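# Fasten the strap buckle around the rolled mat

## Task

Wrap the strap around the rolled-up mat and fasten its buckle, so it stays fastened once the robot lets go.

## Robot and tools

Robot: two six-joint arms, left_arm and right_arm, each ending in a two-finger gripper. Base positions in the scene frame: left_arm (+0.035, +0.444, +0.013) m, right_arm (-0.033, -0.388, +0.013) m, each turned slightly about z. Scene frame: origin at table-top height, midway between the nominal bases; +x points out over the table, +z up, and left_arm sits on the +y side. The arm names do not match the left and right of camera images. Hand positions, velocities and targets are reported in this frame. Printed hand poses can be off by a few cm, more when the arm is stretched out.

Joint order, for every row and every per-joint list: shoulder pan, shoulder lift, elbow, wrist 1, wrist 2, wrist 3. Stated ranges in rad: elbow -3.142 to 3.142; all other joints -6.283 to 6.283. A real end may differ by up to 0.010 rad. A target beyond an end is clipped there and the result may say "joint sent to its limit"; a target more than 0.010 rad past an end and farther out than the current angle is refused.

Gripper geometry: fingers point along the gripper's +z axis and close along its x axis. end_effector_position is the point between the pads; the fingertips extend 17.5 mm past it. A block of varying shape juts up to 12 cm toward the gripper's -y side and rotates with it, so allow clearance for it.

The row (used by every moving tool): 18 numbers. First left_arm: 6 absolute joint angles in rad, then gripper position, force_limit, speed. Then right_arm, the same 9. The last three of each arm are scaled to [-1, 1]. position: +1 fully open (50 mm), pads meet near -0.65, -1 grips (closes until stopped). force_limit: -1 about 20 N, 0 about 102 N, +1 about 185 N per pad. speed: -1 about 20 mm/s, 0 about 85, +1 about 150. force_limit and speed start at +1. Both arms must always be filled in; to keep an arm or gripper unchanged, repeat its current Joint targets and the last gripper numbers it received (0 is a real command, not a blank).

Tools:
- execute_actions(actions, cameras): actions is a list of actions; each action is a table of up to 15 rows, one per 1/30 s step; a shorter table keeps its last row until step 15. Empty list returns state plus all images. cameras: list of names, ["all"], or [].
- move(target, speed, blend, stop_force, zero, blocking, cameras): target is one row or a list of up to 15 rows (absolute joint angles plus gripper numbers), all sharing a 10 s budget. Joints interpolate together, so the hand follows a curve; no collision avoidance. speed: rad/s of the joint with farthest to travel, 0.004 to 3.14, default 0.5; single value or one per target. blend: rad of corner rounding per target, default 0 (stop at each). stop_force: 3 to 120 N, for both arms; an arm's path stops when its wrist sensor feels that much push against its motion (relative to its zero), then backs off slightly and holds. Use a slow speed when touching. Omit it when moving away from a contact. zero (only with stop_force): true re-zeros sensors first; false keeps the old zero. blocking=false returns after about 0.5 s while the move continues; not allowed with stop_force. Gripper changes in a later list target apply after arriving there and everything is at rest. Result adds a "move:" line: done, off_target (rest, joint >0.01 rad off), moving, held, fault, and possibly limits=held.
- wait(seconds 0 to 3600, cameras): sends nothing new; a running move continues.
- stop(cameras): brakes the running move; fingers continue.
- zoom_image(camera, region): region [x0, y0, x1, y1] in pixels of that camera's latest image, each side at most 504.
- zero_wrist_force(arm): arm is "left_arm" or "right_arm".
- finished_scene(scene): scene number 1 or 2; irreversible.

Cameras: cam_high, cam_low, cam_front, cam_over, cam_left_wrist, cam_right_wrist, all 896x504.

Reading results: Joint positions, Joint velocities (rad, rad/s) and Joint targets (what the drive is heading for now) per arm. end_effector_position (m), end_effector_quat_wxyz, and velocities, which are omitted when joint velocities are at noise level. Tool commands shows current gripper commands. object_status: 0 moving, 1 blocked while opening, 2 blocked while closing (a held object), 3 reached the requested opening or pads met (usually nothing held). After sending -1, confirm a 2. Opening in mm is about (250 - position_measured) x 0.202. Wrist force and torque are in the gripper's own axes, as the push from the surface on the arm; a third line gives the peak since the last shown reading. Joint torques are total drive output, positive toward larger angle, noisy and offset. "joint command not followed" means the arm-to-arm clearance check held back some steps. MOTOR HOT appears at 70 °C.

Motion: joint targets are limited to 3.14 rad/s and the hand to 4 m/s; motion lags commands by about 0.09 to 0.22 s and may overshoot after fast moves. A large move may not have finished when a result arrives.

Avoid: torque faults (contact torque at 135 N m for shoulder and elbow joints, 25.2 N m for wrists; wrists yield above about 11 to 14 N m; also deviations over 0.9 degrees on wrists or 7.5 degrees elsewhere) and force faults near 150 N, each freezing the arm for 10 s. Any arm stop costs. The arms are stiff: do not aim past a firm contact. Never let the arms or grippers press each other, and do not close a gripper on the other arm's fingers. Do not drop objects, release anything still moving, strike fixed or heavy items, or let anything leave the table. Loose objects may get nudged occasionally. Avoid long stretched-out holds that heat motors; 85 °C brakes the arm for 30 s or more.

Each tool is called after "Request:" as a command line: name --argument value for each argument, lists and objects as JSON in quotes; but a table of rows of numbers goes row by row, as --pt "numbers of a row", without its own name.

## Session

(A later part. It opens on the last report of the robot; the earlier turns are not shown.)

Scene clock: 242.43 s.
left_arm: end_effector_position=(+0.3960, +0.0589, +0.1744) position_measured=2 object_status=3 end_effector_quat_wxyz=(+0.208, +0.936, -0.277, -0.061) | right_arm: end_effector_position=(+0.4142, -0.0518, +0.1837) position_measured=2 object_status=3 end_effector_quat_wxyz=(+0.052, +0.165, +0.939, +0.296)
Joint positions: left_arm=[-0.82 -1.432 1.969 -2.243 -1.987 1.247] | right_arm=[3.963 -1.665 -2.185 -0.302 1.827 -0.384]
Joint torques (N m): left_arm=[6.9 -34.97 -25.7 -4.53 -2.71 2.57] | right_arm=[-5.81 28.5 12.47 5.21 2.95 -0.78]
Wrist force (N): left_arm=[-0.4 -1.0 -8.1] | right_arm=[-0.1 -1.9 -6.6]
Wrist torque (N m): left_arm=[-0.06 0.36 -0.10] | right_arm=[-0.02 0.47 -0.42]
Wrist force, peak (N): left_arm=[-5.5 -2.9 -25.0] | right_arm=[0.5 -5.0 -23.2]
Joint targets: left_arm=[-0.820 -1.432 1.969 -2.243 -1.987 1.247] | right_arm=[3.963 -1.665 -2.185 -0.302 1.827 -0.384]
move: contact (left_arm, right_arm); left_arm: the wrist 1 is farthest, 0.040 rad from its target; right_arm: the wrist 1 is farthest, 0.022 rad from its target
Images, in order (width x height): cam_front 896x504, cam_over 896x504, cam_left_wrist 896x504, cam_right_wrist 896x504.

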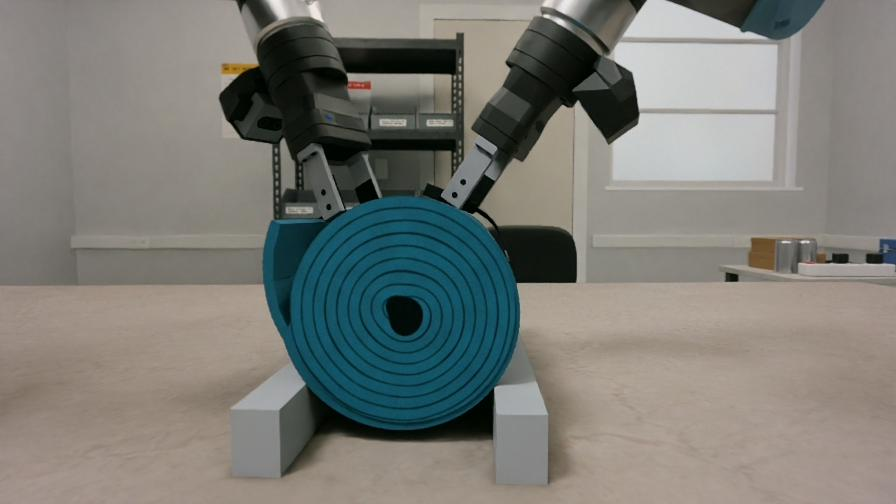

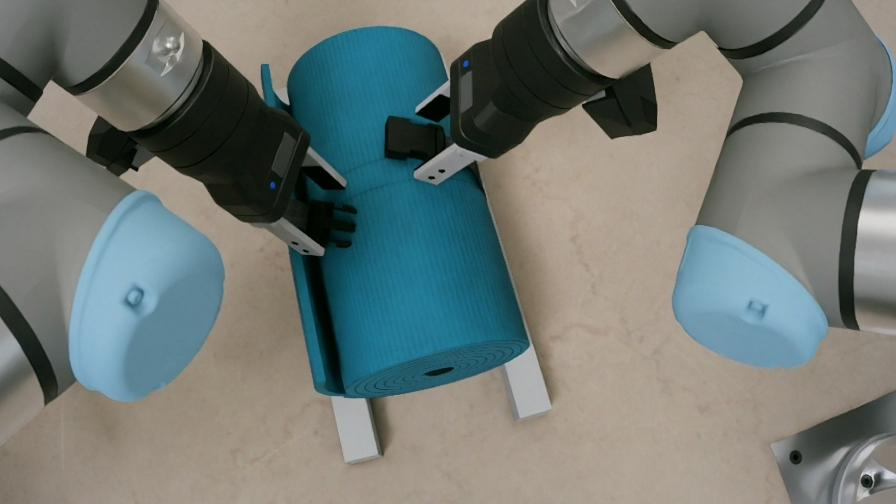

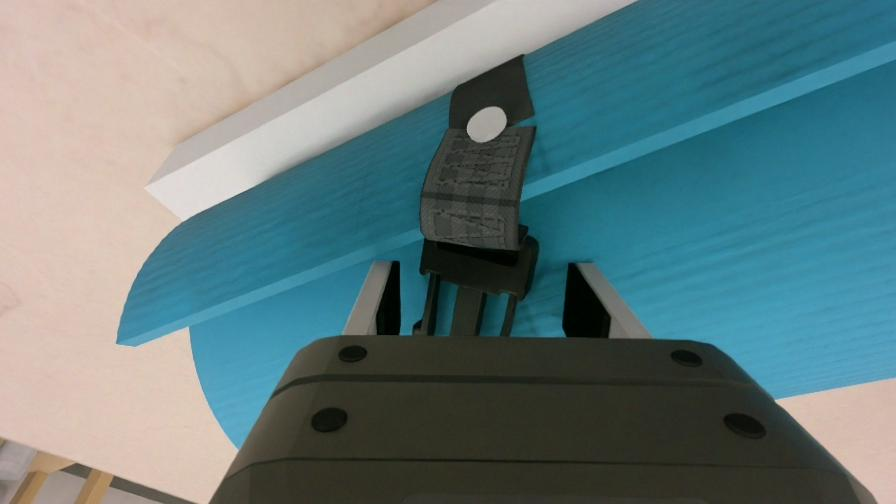

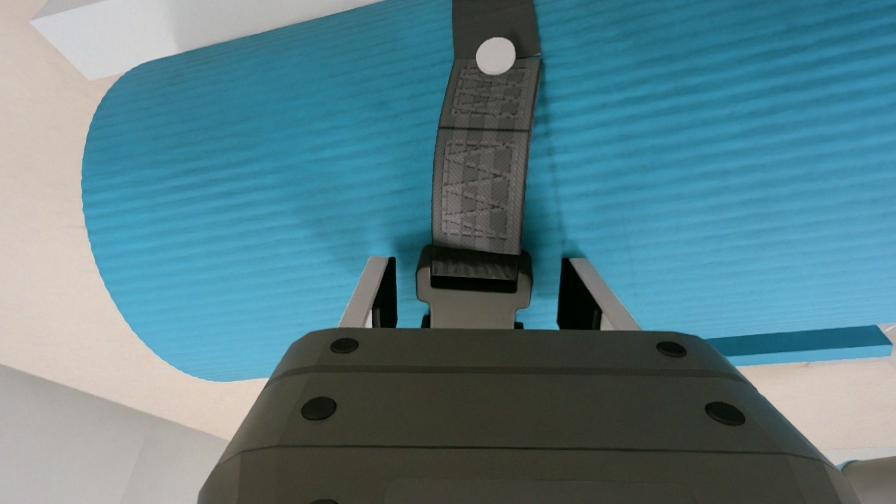

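Request:
move --target '[-0.820,-1.432,1.969,-2.243,-1.987,1.247,-1,-0.6,-1,3.963,-1.665,-2.185,-0.302,1.827,-0.384,-1,-0.6,-1]' --cameras '["cam_over","cam_right_wrist","cam_front","cam_left_wrist"]'

Request:
zoom_image --camera "cam_over" --region '[200, 50, 560, 280]'

Request:
zoom_image --camera "cam_front" --region '[240, 50, 600, 270]'

Request:
zoom_image --camera "cam_left_wrist" --region '[300, 100, 660, 340]'

Request:
zoom_image --camera "cam_right_wrist" --region '[300, 100, 660, 340]'

Scene clock: 263.00 s.
left_arm: end_effector_position=(+0.3959, +0.0589, +0.1741) position_measured=250 object_status=3 end_effector_quat_wxyz=(+0.208, +0.936, -0.278, -0.061) | right_arm: end_effector_position=(+0.4143, -0.0519, +0.1838) position_measured=84 object_status=2 end_effector_quat_wxyz=(+0.052, +0.165, +0.939, +0.296)
Joint positions: left_arm=[-0.82 -1.432 1.969 -2.243 -1.987 1.247] | right_arm=[3.963 -1.665 -2.185 -0.302 1.827 -0.384]
Joint torques (N m): left_arm=[-7.14 -22.25 -15.39 -0.88 -1.16 -2.18] | right_arm=[-6.16 26.95 28.82 3.22 -1.64 1.07]
Wrist force (N): left_arm=[-0.7 -6.2 -12.6] | right_arm=[-0.8 -0.2 0.0]
Wrist torque (N m): left_arm=[0.03 0.08 -0.11] | right_arm=[-0.07 0.26 -0.39]
Wrist force, peak (N): left_arm=[-0.5 -4.1 -19.1] | right_arm=[0.0 -1.9 -6.9]
Joint targets: left_arm=[-0.820 -1.432 1.969 -2.243 -1.987 1.247] | right_arm=[3.963 -1.665 -2.185 -0.302 1.827 -0.384]
move: done
Images, in order (width x height): cam_front 896x504, cam_over 896x504, cam_left_wrist 896x504, cam_right_wrist 896x504.

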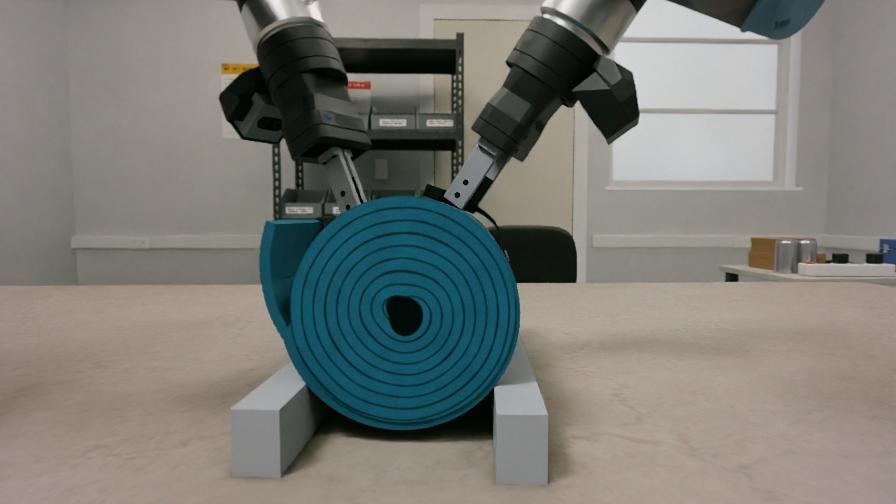

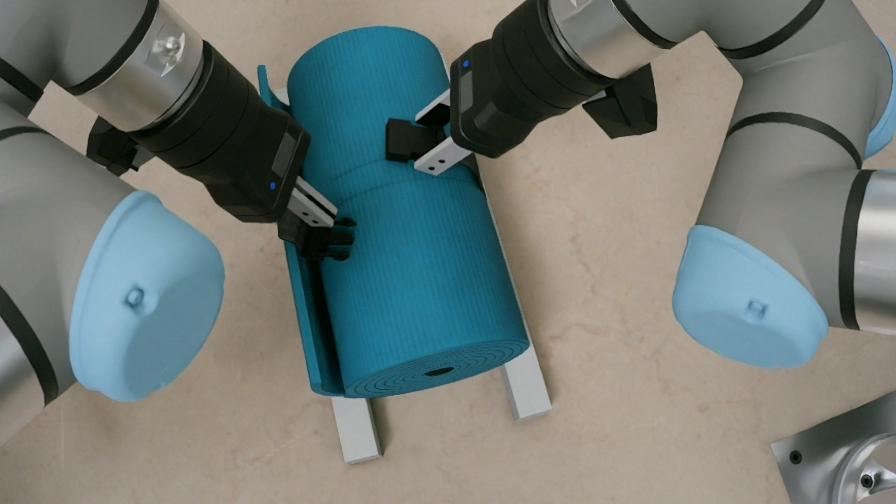

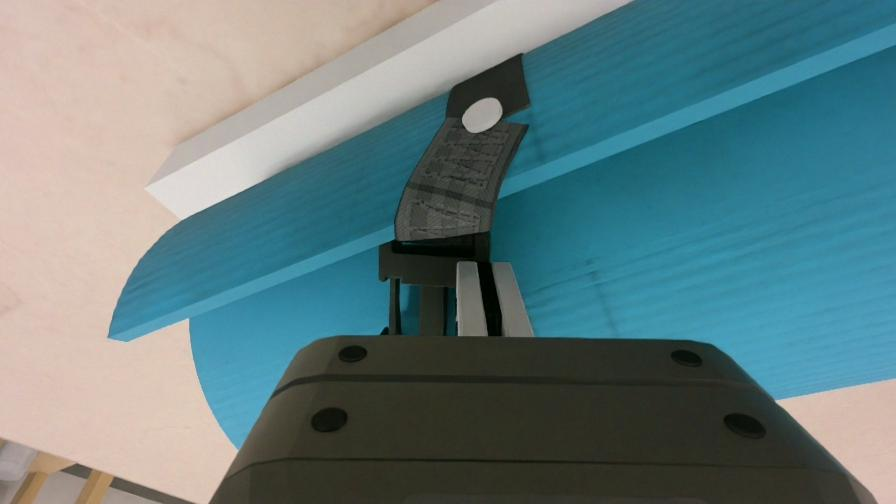

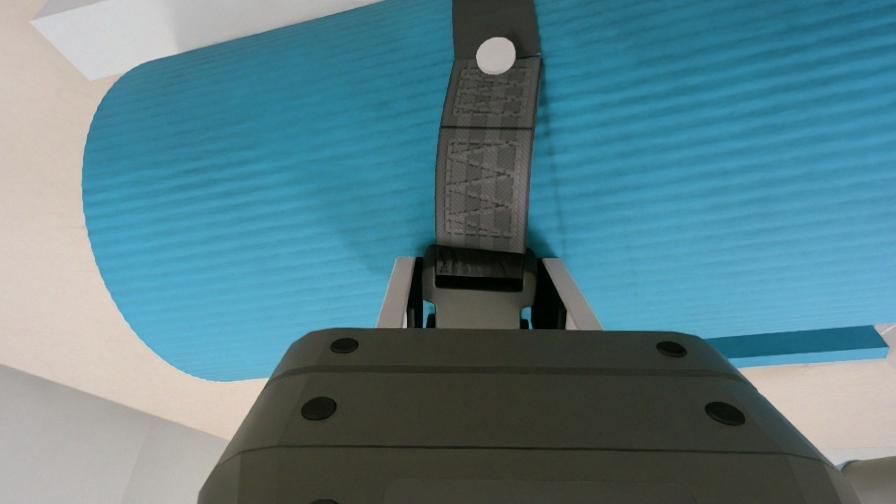

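Scaled by 1.400.

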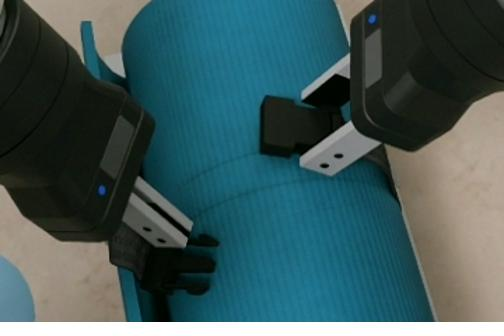

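Scaled by 1.400.

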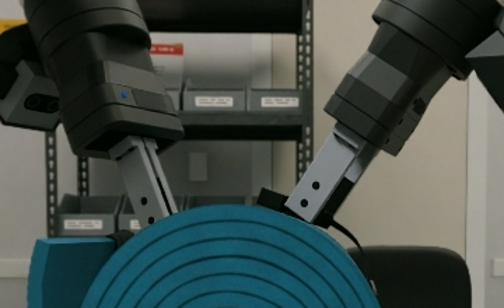

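Scaled by 1.400.

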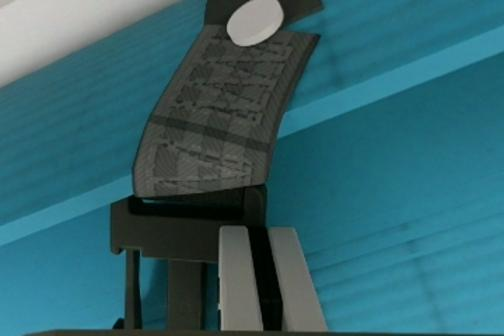

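Scaled by 1.400.

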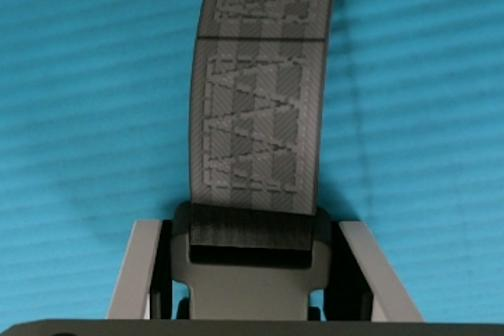

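Request:
move --pt "-0.8069 -1.4521 1.9486 -2.1974 -1.9889 1.2604 -1 -0.6 -1 3.963 -1.665 -2.185 -0.302 1.827 -0.384 -1 -0.6 -1" --pt "-0.8069 -1.4521 1.9486 -2.1974 -1.9889 1.2604 1 -0.6 0 3.963 -1.665 -2.185 -0.302 1.827 -0.384 -1 -0.6 -1" --speed 0.15 --cameras '["cam_left_wrist","cam_over"]'

Request:
zoom_image --camera "cam_left_wrist" --region '[300, 100, 660, 340]'

Scene clock: 275.13 s.
left_arm: end_effector_position=(+0.3994, +0.0647, +0.1885) position_measured=3 object_status=3 end_effector_quat_wxyz=(+0.208, +0.936, -0.277, -0.061) | right_arm: end_effector_position=(+0.4143, -0.0519, +0.1838) position_measured=84 object_status=2 end_effector_quat_wxyz=(+0.052, +0.165, +0.939, +0.296)
Joint positions: left_arm=[-0.807 -1.452 1.949 -2.197 -1.989 1.26] | right_arm=[3.963 -1.665 -2.185 -0.302 1.827 -0.384]
Joint torques (N m): left_arm=[-7.26 -21.9 -15.82 -5.42 0.83 -2.59] | right_arm=[-5.25 17.73 27.36 4.58 -0.47 1.01]
Wrist force (N): left_arm=[-0.4 -0.4 0.4] | right_arm=[-0.6 -0.1 -0.2]
Wrist torque (N m): left_arm=[0.02 0.09 -0.15] | right_arm=[-0.06 0.23 -0.38]
Wrist force, peak (N): left_arm=[-0.6 -6.4 -13.1] | right_arm=[-0.9 -0.4 -0.4]
Joint targets: left_arm=[-0.807 -1.452 1.949 -2.197 -1.989 1.260] | right_arm=[3.963 -1.665 -2.185 -0.302 1.827 -0.384]
move: done
Images, in order (width x height): cam_over 896x504, cam_left_wrist 896x504.

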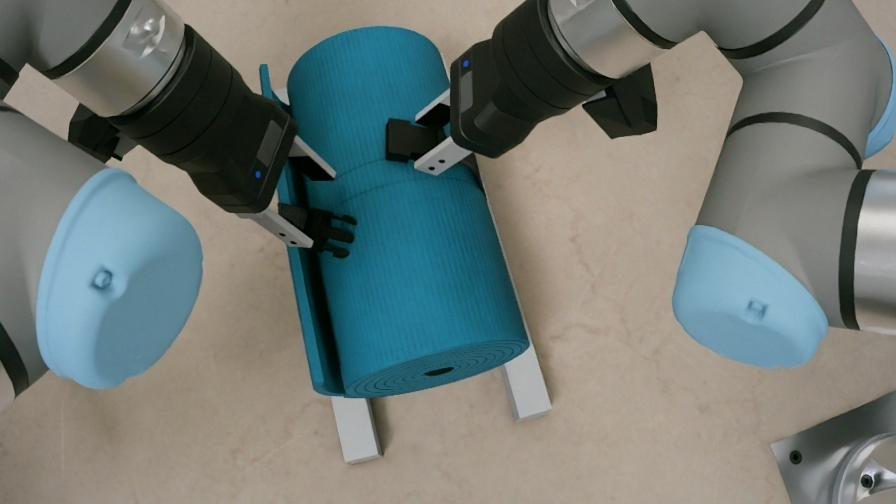

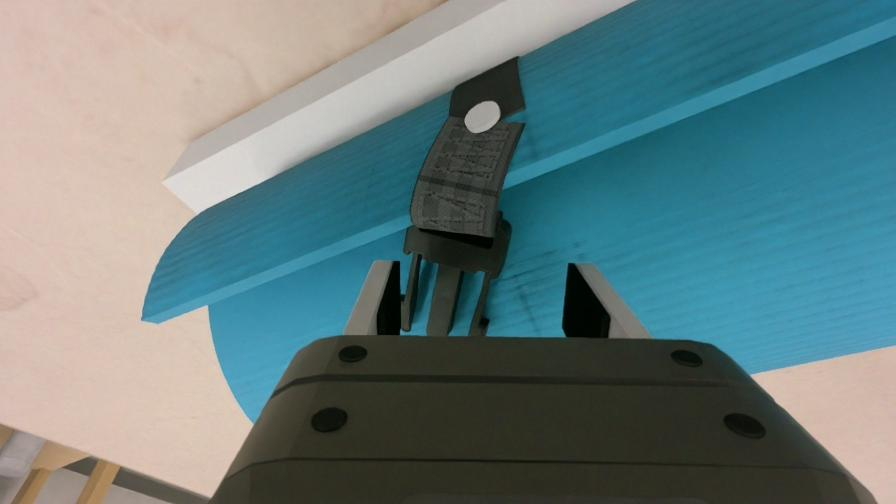

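Scaled by 1.400.

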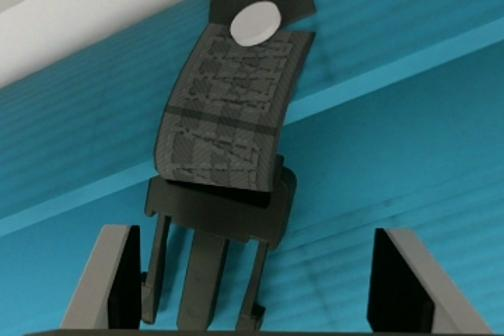

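Request:
move --target '[-0.8256,-1.4716,1.9609,-2.1983,-1.9864,1.2401,0.75,-0.6,-1,3.963,-1.665,-2.185,-0.302,1.827,-0.384,-1,-0.6,-1]' --speed 0.15

Request:
move --target '[-0.8455,-1.4418,1.9933,-2.2693,-1.9835,1.2187,0.75,-0.6,-1,3.963,-1.665,-2.185,-0.302,1.827,-0.384,-1,-0.6,-1]' --speed 0.06 --stop_force 7 --cameras '["cam_over","cam_front","cam_left_wrist"]'

Request:
zoom_image --camera "cam_left_wrist" --region '[300, 100, 660, 340]'

Scene clock: 296.73 s.
left_arm: end_effector_position=(+0.3894, +0.0622, +0.1927) position_measured=41 object_status=0 end_effector_quat_wxyz=(+0.208, +0.936, -0.277, -0.061) | right_arm: end_effector_position=(+0.4143, -0.0519, +0.1838) position_measured=84 object_status=2 end_effector_quat_wxyz=(+0.052, +0.165, +0.939, +0.296)
Joint positions: left_arm=[-0.826 -1.472 1.961 -2.198 -1.986 1.24] | right_arm=[3.963 -1.665 -2.185 -0.302 1.827 -0.384]
Joint torques (N m): left_arm=[6.36 -26.06 -28.83 -3.92 -2.66 1.82] | right_arm=[-5.27 15.14 26.47 5.03 0.65 0.88]
Wrist force (N): left_arm=[-0.4 -0.5 0.6] | right_arm=[-0.8 -0.2 -0.3]
Wrist torque (N m): left_arm=[-0.01 0.09 -0.13] | right_arm=[-0.08 0.25 -0.38]
Wrist force, peak (N): left_arm=[0.4 -1.9 0.4] | right_arm=[-0.9 -0.3 -0.5]
Joint targets: left_arm=[-0.826 -1.472 1.961 -2.198 -1.986 1.240] | right_arm=[3.963 -1.665 -2.185 -0.302 1.827 -0.384]
move: done

Scene clock: 298.87 s.
left_arm: end_effector_position=(+0.3852, +0.0556, +0.1759) position_measured=41 object_status=3 end_effector_quat_wxyz=(+0.208, +0.936, -0.277, -0.061) | right_arm: end_effector_position=(+0.4143, -0.0519, +0.1838) position_measured=84 object_status=2 end_effector_quat_wxyz=(+0.052, +0.165, +0.939, +0.296)
Joint positions: left_arm=[-0.841 -1.449 1.986 -2.253 -1.984 1.224] | right_arm=[3.963 -1.665 -2.185 -0.302 1.827 -0.384]
Joint torques (N m): left_arm=[7.03 -35.43 -26.56 -4.28 -2.72 2.48] | right_arm=[-4.34 15.34 26.16 5.03 1.22 0.9]
Wrist force (N): left_arm=[-0.3 -0.8 -7.5] | right_arm=[-0.7 -0.2 0.0]
Wrist torque (N m): left_arm=[-0.05 0.33 -0.08] | right_arm=[-0.08 0.24 -0.38]
Wrist force, peak (N): left_arm=[-5.1 -2.9 -24.4] | right_arm=[-0.9 -0.1 -0.4]
Joint targets: left_arm=[-0.841 -1.449 1.986 -2.253 -1.984 1.224] | right_arm=[3.963 -1.665 -2.185 -0.302 1.827 -0.384]
move: contact (left_arm); left_arm: the wrist 1 is farthest, 0.016 rad from its target
Images, in order (width x height): cam_front 896x504, cam_over 896x504, cam_left_wrist 896x504.

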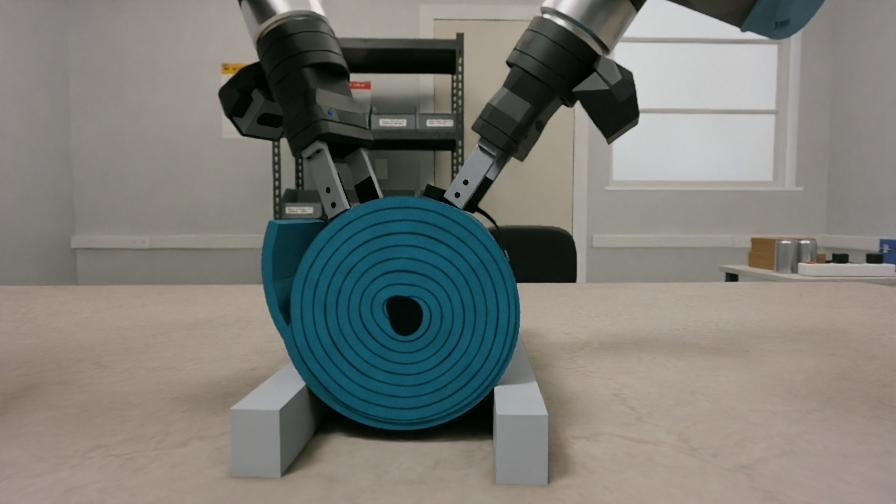

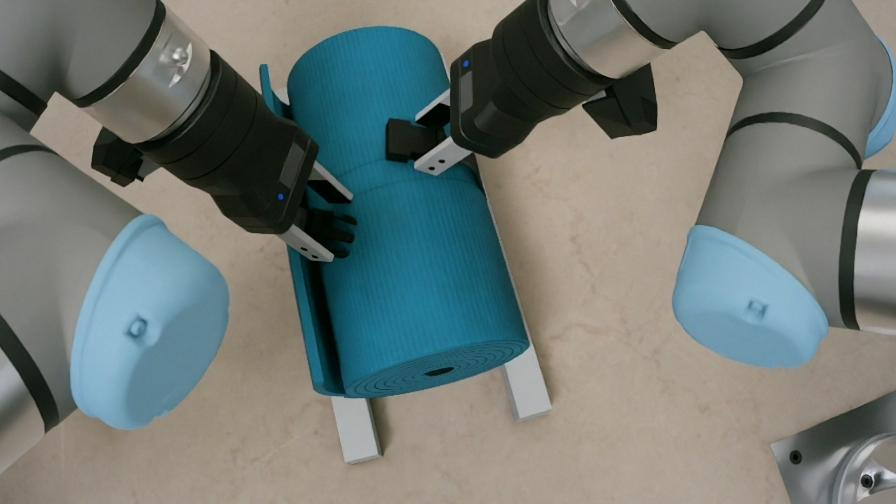

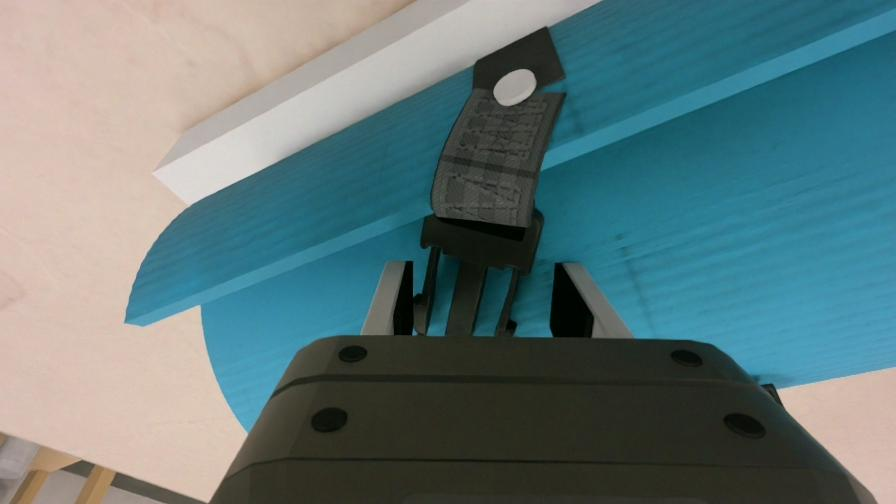

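Scaled by 1.400.

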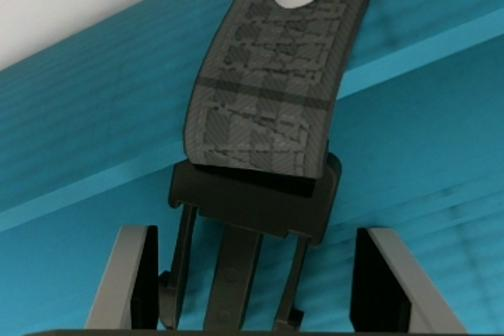

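Request:
move --target '[-0.8157,-1.4493,1.9864,-2.2420,-1.9878,1.2507,0.75,-0.6,-1,3.963,-1.665,-2.185,-0.302,1.827,-0.384,-1,-0.6,-1]' --speed 0.03 --stop_force 12

Request:
execute_actions --actions '[]' --cameras '["cam_left_wrist","cam_over","cam_front"]'

Request:
zoom_image --camera "cam_left_wrist" --region '[300, 100, 660, 340]'

Scene clock: 327.57 s.
left_arm: end_effector_position=(+0.3925, +0.0661, +0.1750) position_measured=41 object_status=3 end_effector_quat_wxyz=(+0.208, +0.936, -0.277, -0.061) | right_arm: end_effector_position=(+0.4143, -0.0519, +0.1838) position_measured=84 object_status=2 end_effector_quat_wxyz=(+0.052, +0.165, +0.939, +0.296)
Joint positions: left_arm=[-0.816 -1.449 1.986 -2.242 -1.988 1.251] | right_arm=[3.963 -1.665 -2.185 -0.302 1.827 -0.384]
Joint torques (N m): left_arm=[-7.98 -36.47 -16.74 -5.43 0.49 -2.55] | right_arm=[-3.41 15.49 24.99 4.95 2.5 0.71]
Wrist force (N): left_arm=[-0.4 -0.4 0.5] | right_arm=[-0.9 -0.2 -0.5]
Wrist torque (N m): left_arm=[0.00 0.09 -0.16] | right_arm=[-0.07 0.28 -0.38]
Wrist force, peak (N): left_arm=[-0.3 -0.9 -7.9] | right_arm=[-1.0 -0.2 -0.3]
Joint targets: left_arm=[-0.816 -1.449 1.986 -2.242 -1.988 1.251] | right_arm=[3.963 -1.665 -2.185 -0.302 1.827 -0.384]
move: done

Scene clock: 327.57 s.
left_arm: end_effector_position=(+0.3925, +0.0661, +0.1750) position_measured=41 object_status=3 end_effector_quat_wxyz=(+0.208, +0.936, -0.277, -0.061) | right_arm: end_effector_position=(+0.4143, -0.0519, +0.1838) position_measured=84 object_status=2 end_effector_quat_wxyz=(+0.052, +0.165, +0.939, +0.296)
Joint positions: left_arm=[-0.816 -1.449 1.986 -2.242 -1.988 1.251] | right_arm=[3.963 -1.665 -2.185 -0.302 1.827 -0.384]
Joint velocities: within noise
Joint torques (N m): left_arm=[-7.98 -36.47 -16.74 -5.43 0.49 -2.55] | right_arm=[-3.41 15.49 24.99 4.95 2.5 0.71]
Motor temperatures (°C): left_arm=[28 35 34 34 38 34] | right_arm=[41 38 26 30 47 41]
Wrist force (N): left_arm=[-0.4 -0.4 0.5] | right_arm=[-0.9 -0.2 -0.5]
Wrist torque (N m): left_arm=[0.00 0.09 -0.16] | right_arm=[-0.07 0.28 -0.38]
Wrist force, peak (N): left_arm=[-0.4 -0.4 0.5] | right_arm=[-0.9 -0.2 -0.5]
Joint targets: left_arm=[-0.816 -1.449 1.986 -2.242 -1.988 1.251] | right_arm=[3.963 -1.665 -2.185 -0.302 1.827 -0.384]
Tool commands: left_gripper/position=+0.75 left_gripper/force_limit=-0.6 left_gripper/speed=-1.0 right_gripper/position=-1.0 right_gripper/force_limit=-0.6 right_gripper/speed=-1.0
Images, in order (width x height): cam_front 896x504, cam_over 896x504, cam_left_wrist 896x504.

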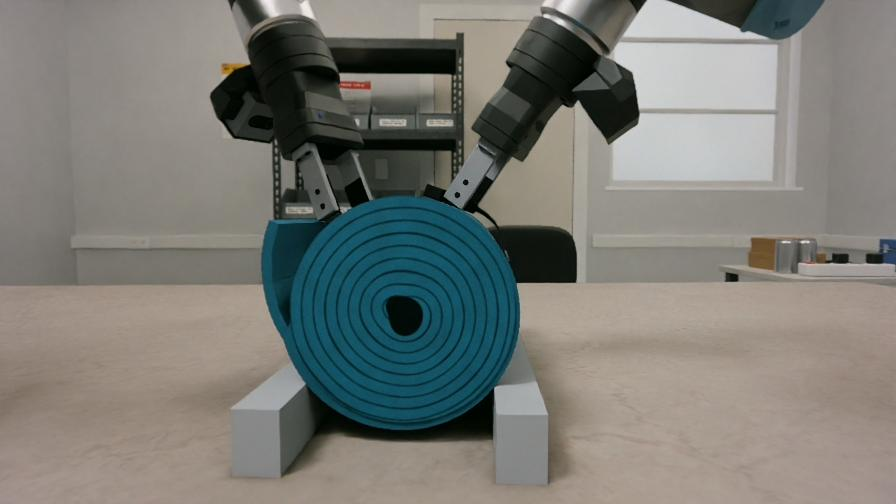

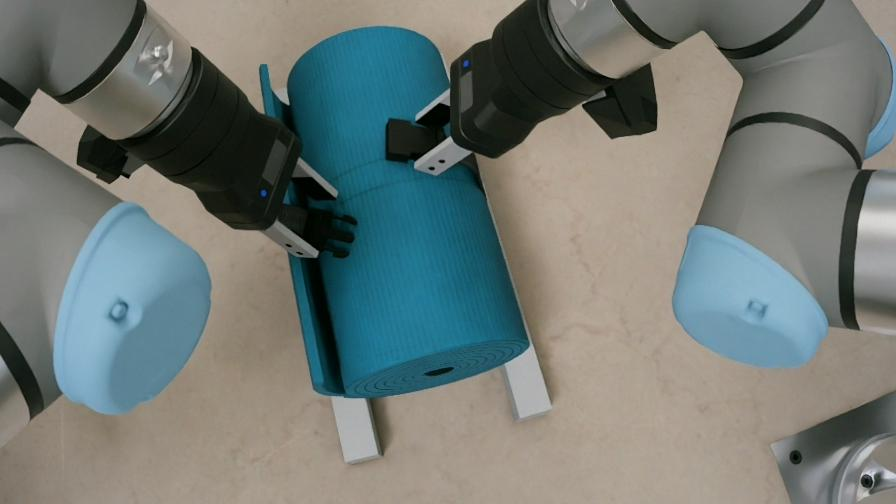

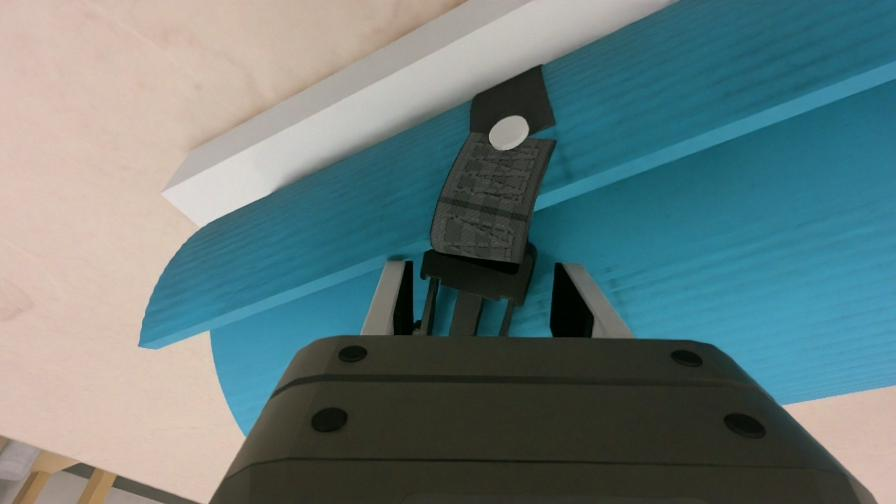

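Scaled by 1.400.

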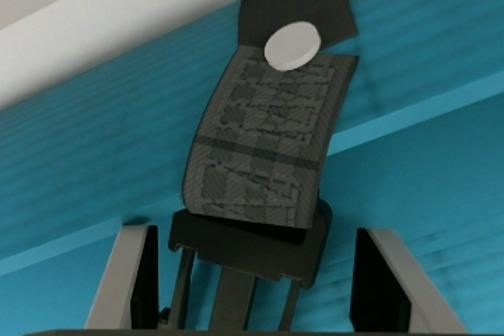

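Request:
move --target '[-0.8157,-1.4493,1.9864,-2.2420,-1.9878,1.2507,-1,-0.6,-1,3.963,-1.665,-2.185,-0.302,1.827,-0.384,-1,-0.6,-1]' --cameras '["cam_left_wrist","cam_over"]'

Request:
zoom_image --camera "cam_left_wrist" --region '[300, 100, 660, 340]'

Request:
zoom_image --camera "cam_over" --region '[250, 80, 500, 280]'

Scene clock: 332.77 s.
left_arm: end_effector_position=(+0.3925, +0.0661, +0.1750) position_measured=250 object_status=0 end_effector_quat_wxyz=(+0.208, +0.936, -0.277, -0.061) | right_arm: end_effector_position=(+0.4143, -0.0519, +0.1838) position_measured=84 object_status=2 end_effector_quat_wxyz=(+0.052, +0.165, +0.939, +0.296)
Joint positions: left_arm=[-0.816 -1.449 1.986 -2.242 -1.988 1.251] | right_arm=[3.963 -1.665 -2.185 -0.302 1.827 -0.384]
Joint torques (N m): left_arm=[-6.84 -29.15 -23.74 -5.35 0.8 -2.52] | right_arm=[-2.62 15.41 23.32 4.98 2.41 0.71]
Wrist force (N): left_arm=[-0.2 -0.5 0.2] | right_arm=[-0.9 -0.2 -0.3]
Wrist torque (N m): left_arm=[-0.01 0.06 -0.16] | right_arm=[-0.07 0.29 -0.38]
Wrist force, peak (N): left_arm=[-0.5 -0.5 0.6] | right_arm=[-0.9 -0.3 -0.5]
Joint targets: left_arm=[-0.816 -1.449 1.986 -2.242 -1.988 1.251] | right_arm=[3.963 -1.665 -2.185 -0.302 1.827 -0.384]
move: done
Images, in order (width x height): cam_over 896x504, cam_left_wrist 896x504.

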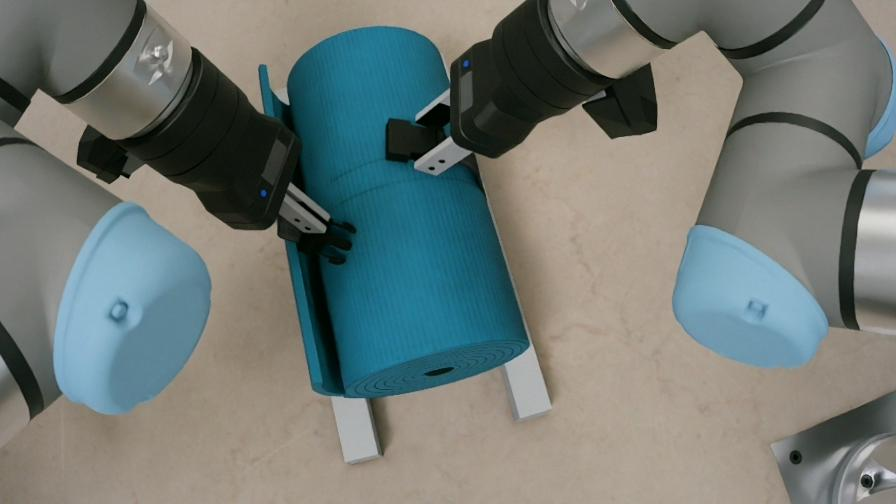

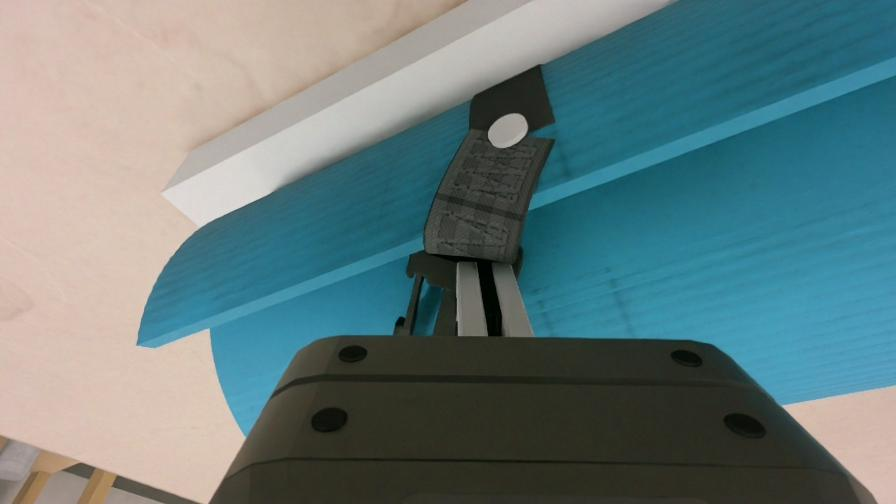

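Scaled by 1.400.

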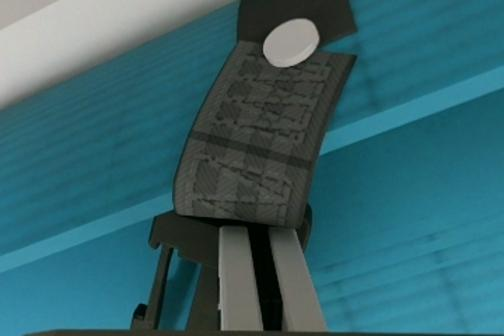

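Scaled by 2.016.

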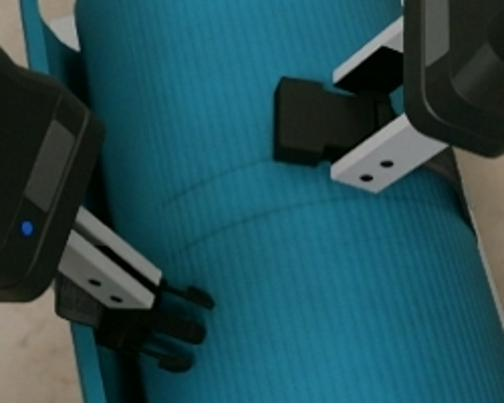

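Request:
move --target '[-0.8157,-1.4493,1.9864,-2.2420,-1.9878,1.2507,1,-0.6,-0.5,3.963,-1.665,-2.185,-0.302,1.827,-0.384,-1,-0.6,-1]'

Request:
move --target '[-0.8361,-1.4449,2.0124,-2.2811,-1.985,1.2288,1,-0.6,-0.5,3.963,-1.665,-2.185,-0.302,1.827,-0.384,-1,-0.6,-1]' --speed 0.03 --stop_force 20 --cameras '["cam_left_wrist","cam_over","cam_front"]'

Request:
zoom_image --camera "cam_left_wrist" --region '[300, 100, 660, 340]'

Request:
zoom_image --camera "cam_over" --region '[250, 80, 500, 280]'

Scene clock: 345.97 s.
left_arm: end_effector_position=(+0.3925, +0.0661, +0.1750) position_measured=3 object_status=3 end_effector_quat_wxyz=(+0.208, +0.936, -0.277, -0.061) | right_arm: end_effector_position=(+0.4143, -0.0519, +0.1838) position_measured=84 object_status=2 end_effector_quat_wxyz=(+0.052, +0.165, +0.939, +0.296)
Joint positions: left_arm=[-0.816 -1.449 1.986 -2.242 -1.988 1.251] | right_arm=[3.963 -1.665 -2.185 -0.302 1.827 -0.384]
Joint torques (N m): left_arm=[-7.01 -28.34 -25.76 -5.08 0.16 -2.52] | right_arm=[-1.61 15.59 21.85 4.99 2.3 0.66]
Wrist force (N): left_arm=[-0.2 -0.4 0.4] | right_arm=[-0.8 -0.3 -0.5]
Wrist torque (N m): left_arm=[0.00 0.09 -0.16] | right_arm=[-0.08 0.27 -0.38]
Wrist force, peak (N): left_arm=[-0.4 -0.6 0.6] | right_arm=[-0.9 -0.3 -0.4]
Joint targets: left_arm=[-0.816 -1.449 1.986 -2.242 -1.988 1.251] | right_arm=[3.963 -1.665 -2.185 -0.302 1.827 -0.384]
move: done

Scene clock: 347.50 s.
left_arm: end_effector_position=(+0.3891, +0.0641, +0.1713) position_measured=3 object_status=3 end_effector_quat_wxyz=(+0.208, +0.936, -0.277, -0.061) | right_arm: end_effector_position=(+0.4143, -0.0519, +0.1838) position_measured=84 object_status=2 end_effector_quat_wxyz=(+0.052, +0.165, +0.939, +0.296)
Joint positions: left_arm=[-0.824 -1.448 1.997 -2.257 -1.987 1.242] | right_arm=[3.963 -1.665 -2.185 -0.302 1.827 -0.384]
Joint torques (N m): left_arm=[4.04 -24 -21.9 1.76 -3.13 2.45] | right_arm=[-1.21 15.49 21.87 5.03 2.43 0.67]
Wrist force (N): left_arm=[4.4 -1.2 -20.6] | right_arm=[-0.7 -0.3 -0.2]
Wrist torque (N m): left_arm=[0.05 0.07 -0.25] | right_arm=[-0.08 0.25 -0.39]
Wrist force, peak (N): left_arm=[6.2 -3.4 -27.0] | right_arm=[-0.9 -0.2 -0.2]
Joint targets: left_arm=[-0.824 -1.448 1.997 -2.257 -1.987 1.242] | right_arm=[3.963 -1.665 -2.185 -0.302 1.827 -0.384]
move: contact (left_arm); left_arm: the wrist 1 is farthest, 0.024 rad from its target
Images, in order (width x height): cam_front 896x504, cam_over 896x504, cam_left_wrist 896x504.

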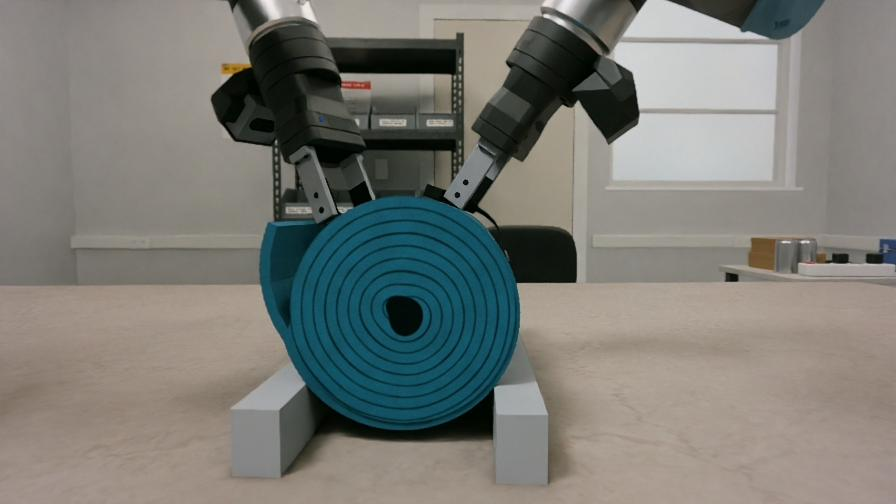

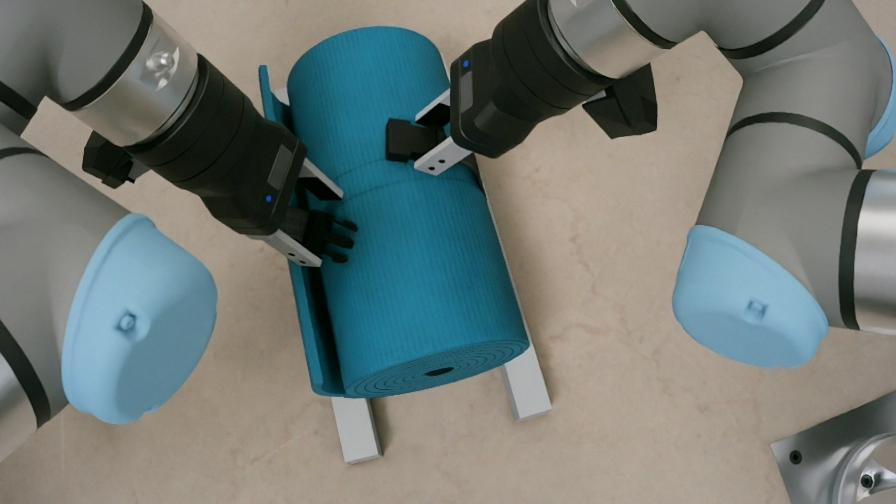

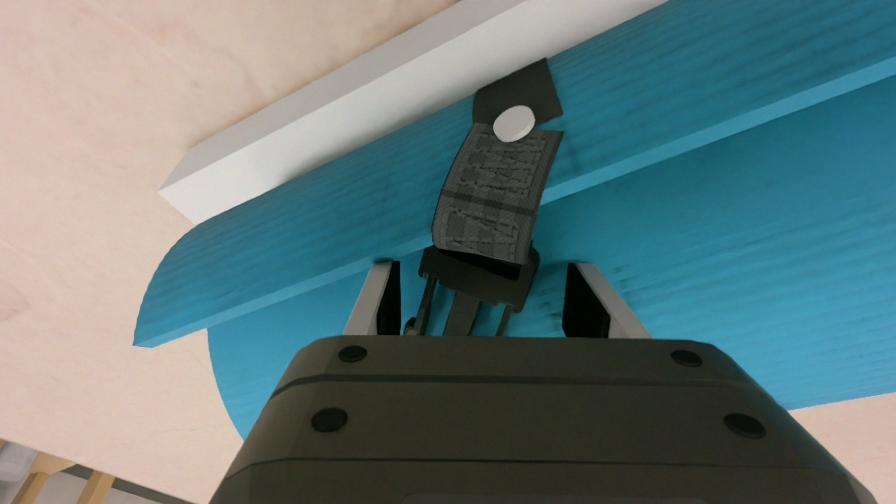

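Scaled by 1.400.

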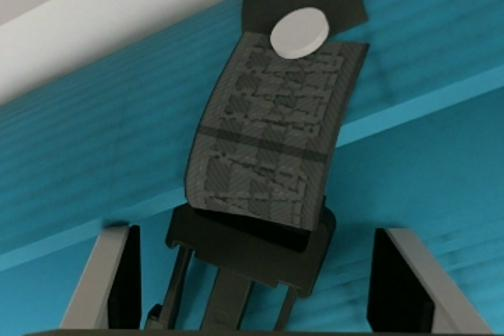

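Scaled by 2.016.

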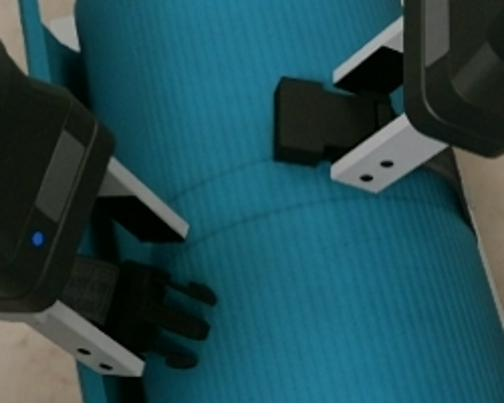

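Request:
move --pt "-0.8069 -1.4521 1.9486 -2.1974 -1.9889 1.2604 1 -0.6 -0.5 3.963 -1.665 -2.185 -0.302 1.827 -0.384 -1 -0.6 -1" --pt "-0.9365 -1.5348 2.0084 -2.2321 -1.7546 0.7664 1 -0.6 -0.5 3.963 -1.665 -2.185 -0.302 1.827 -0.384 -1 -0.6 -1" --speed 0.3 --blend '[0.02,0]' --cameras '["cam_left_wrist"]'

Scene clock: 374.37 s.
left_arm: end_effector_position=(+0.3874, +0.0651, +0.1894) position_measured=3 object_status=3 end_effector_quat_wxyz=(+0.130, +0.986, -0.100, -0.013) | right_arm: end_effector_position=(+0.4143, -0.0519, +0.1838) position_measured=84 object_status=2 end_effector_quat_wxyz=(+0.052, +0.165, +0.939, +0.296)
Joint positions: left_arm=[-0.937 -1.535 2.008 -2.232 -1.755 0.767] | right_arm=[3.963 -1.665 -2.185 -0.302 1.827 -0.384]
Joint torques (N m): left_arm=[8.94 -18.19 -30.93 -1.72 -1.22 0.5] | right_arm=[-0.99 15.59 20.71 4.95 2.29 0.51]
Wrist force (N): left_arm=[-0.1 0.0 0.1] | right_arm=[-0.7 -0.2 -0.5]
Wrist torque (N m): left_arm=[0.08 0.02 -0.13] | right_arm=[-0.06 0.24 -0.39]
Wrist force, peak (N): left_arm=[4.5 -1.4 -20.8] | right_arm=[-1.0 -0.1 -0.6]
Joint targets: left_arm=[-0.936 -1.535 2.008 -2.232 -1.755 0.766] | right_arm=[3.963 -1.665 -2.185 -0.302 1.827 -0.384]
move: done

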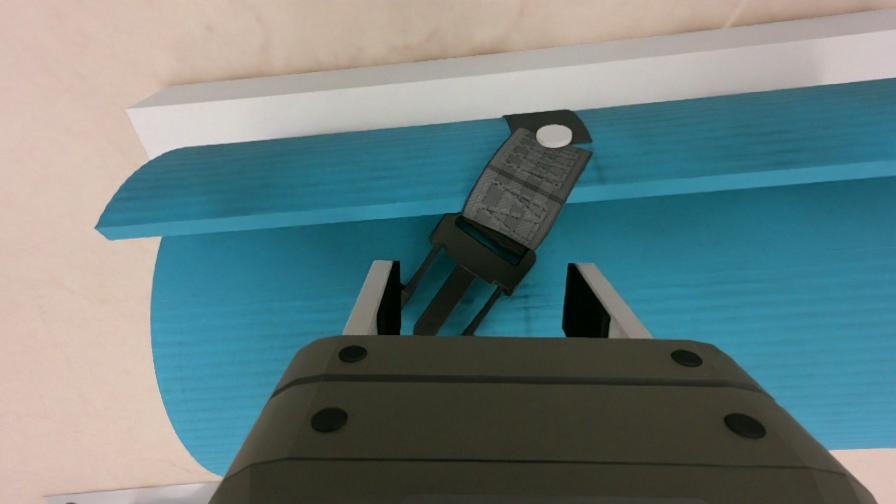

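Request:
move --target '[-0.9098,-1.4707,2.0391,-2.3164,-1.8319,0.9639,1,-0.6,-0.5,3.963,-1.665,-2.185,-0.302,1.827,-0.384,-1,-0.6,-1]' --speed 0.06 --stop_force 9 --cameras '["cam_left_wrist","cam_over"]'

Request:
zoom_image --camera "cam_over" --region '[250, 80, 500, 280]'

Scene clock: 387.87 s.
left_arm: end_effector_position=(+0.3858, +0.0611, +0.1705) position_measured=3 object_status=3 end_effector_quat_wxyz=(+0.144, +0.978, -0.152, -0.023) | right_arm: end_effector_position=(+0.4143, -0.0519, +0.1838) position_measured=84 object_status=2 end_effector_quat_wxyz=(+0.052, +0.165, +0.939, +0.296)
Joint positions: left_arm=[-0.92 -1.496 2.027 -2.283 -1.801 0.885] | right_arm=[3.963 -1.665 -2.185 -0.302 1.827 -0.384]
Joint torques (N m): left_arm=[-9.91 -31.39 -26 -0.01 0.82 2.11] | right_arm=[0.75 15.54 19.17 4.98 2.23 0.45]
Wrist force (N): left_arm=[0.1 -1.0 -10.4] | right_arm=[-0.7 -0.3 -0.1]
Wrist torque (N m): left_arm=[-0.05 0.19 0.05] | right_arm=[-0.08 0.25 -0.39]
Wrist force, peak (N): left_arm=[-0.9 -3.1 -17.1] | right_arm=[-0.9 -0.5 -0.4]
Joint targets: left_arm=[-0.920 -1.496 2.027 -2.283 -1.801 0.885] | right_arm=[3.963 -1.665 -2.185 -0.302 1.827 -0.384]
move: contact (left_arm); left_arm: the wrist 3 is farthest, 0.079 rad from its target
Images, in order (width x height): cam_over 896x504, cam_left_wrist 896x504.

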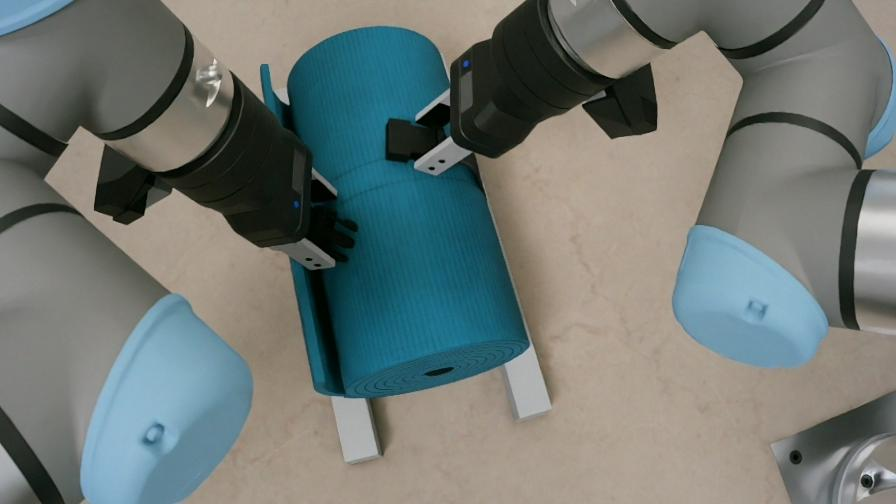

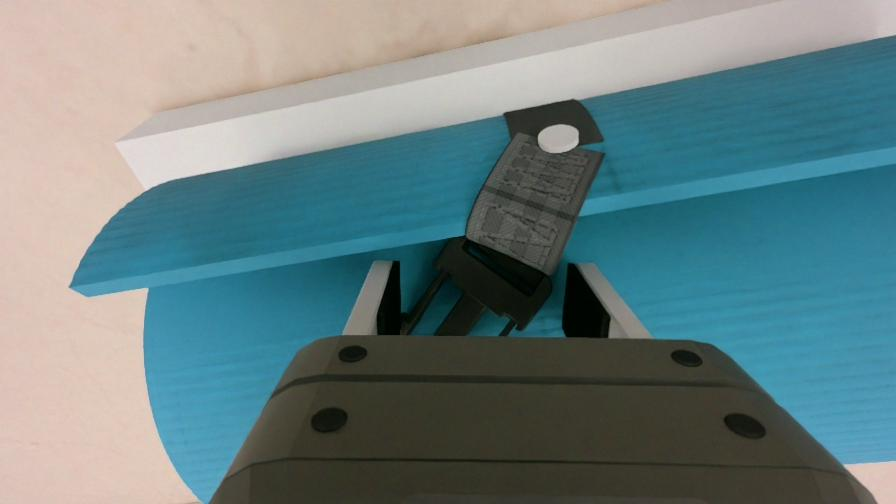

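Scaled by 2.016.

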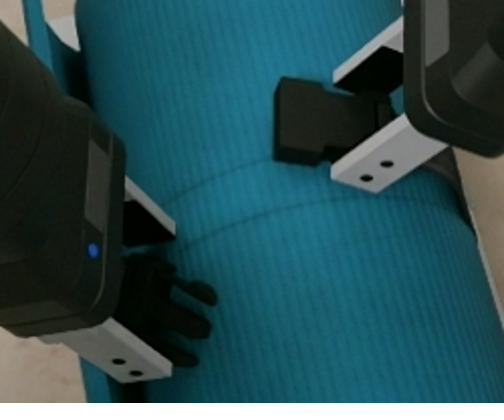

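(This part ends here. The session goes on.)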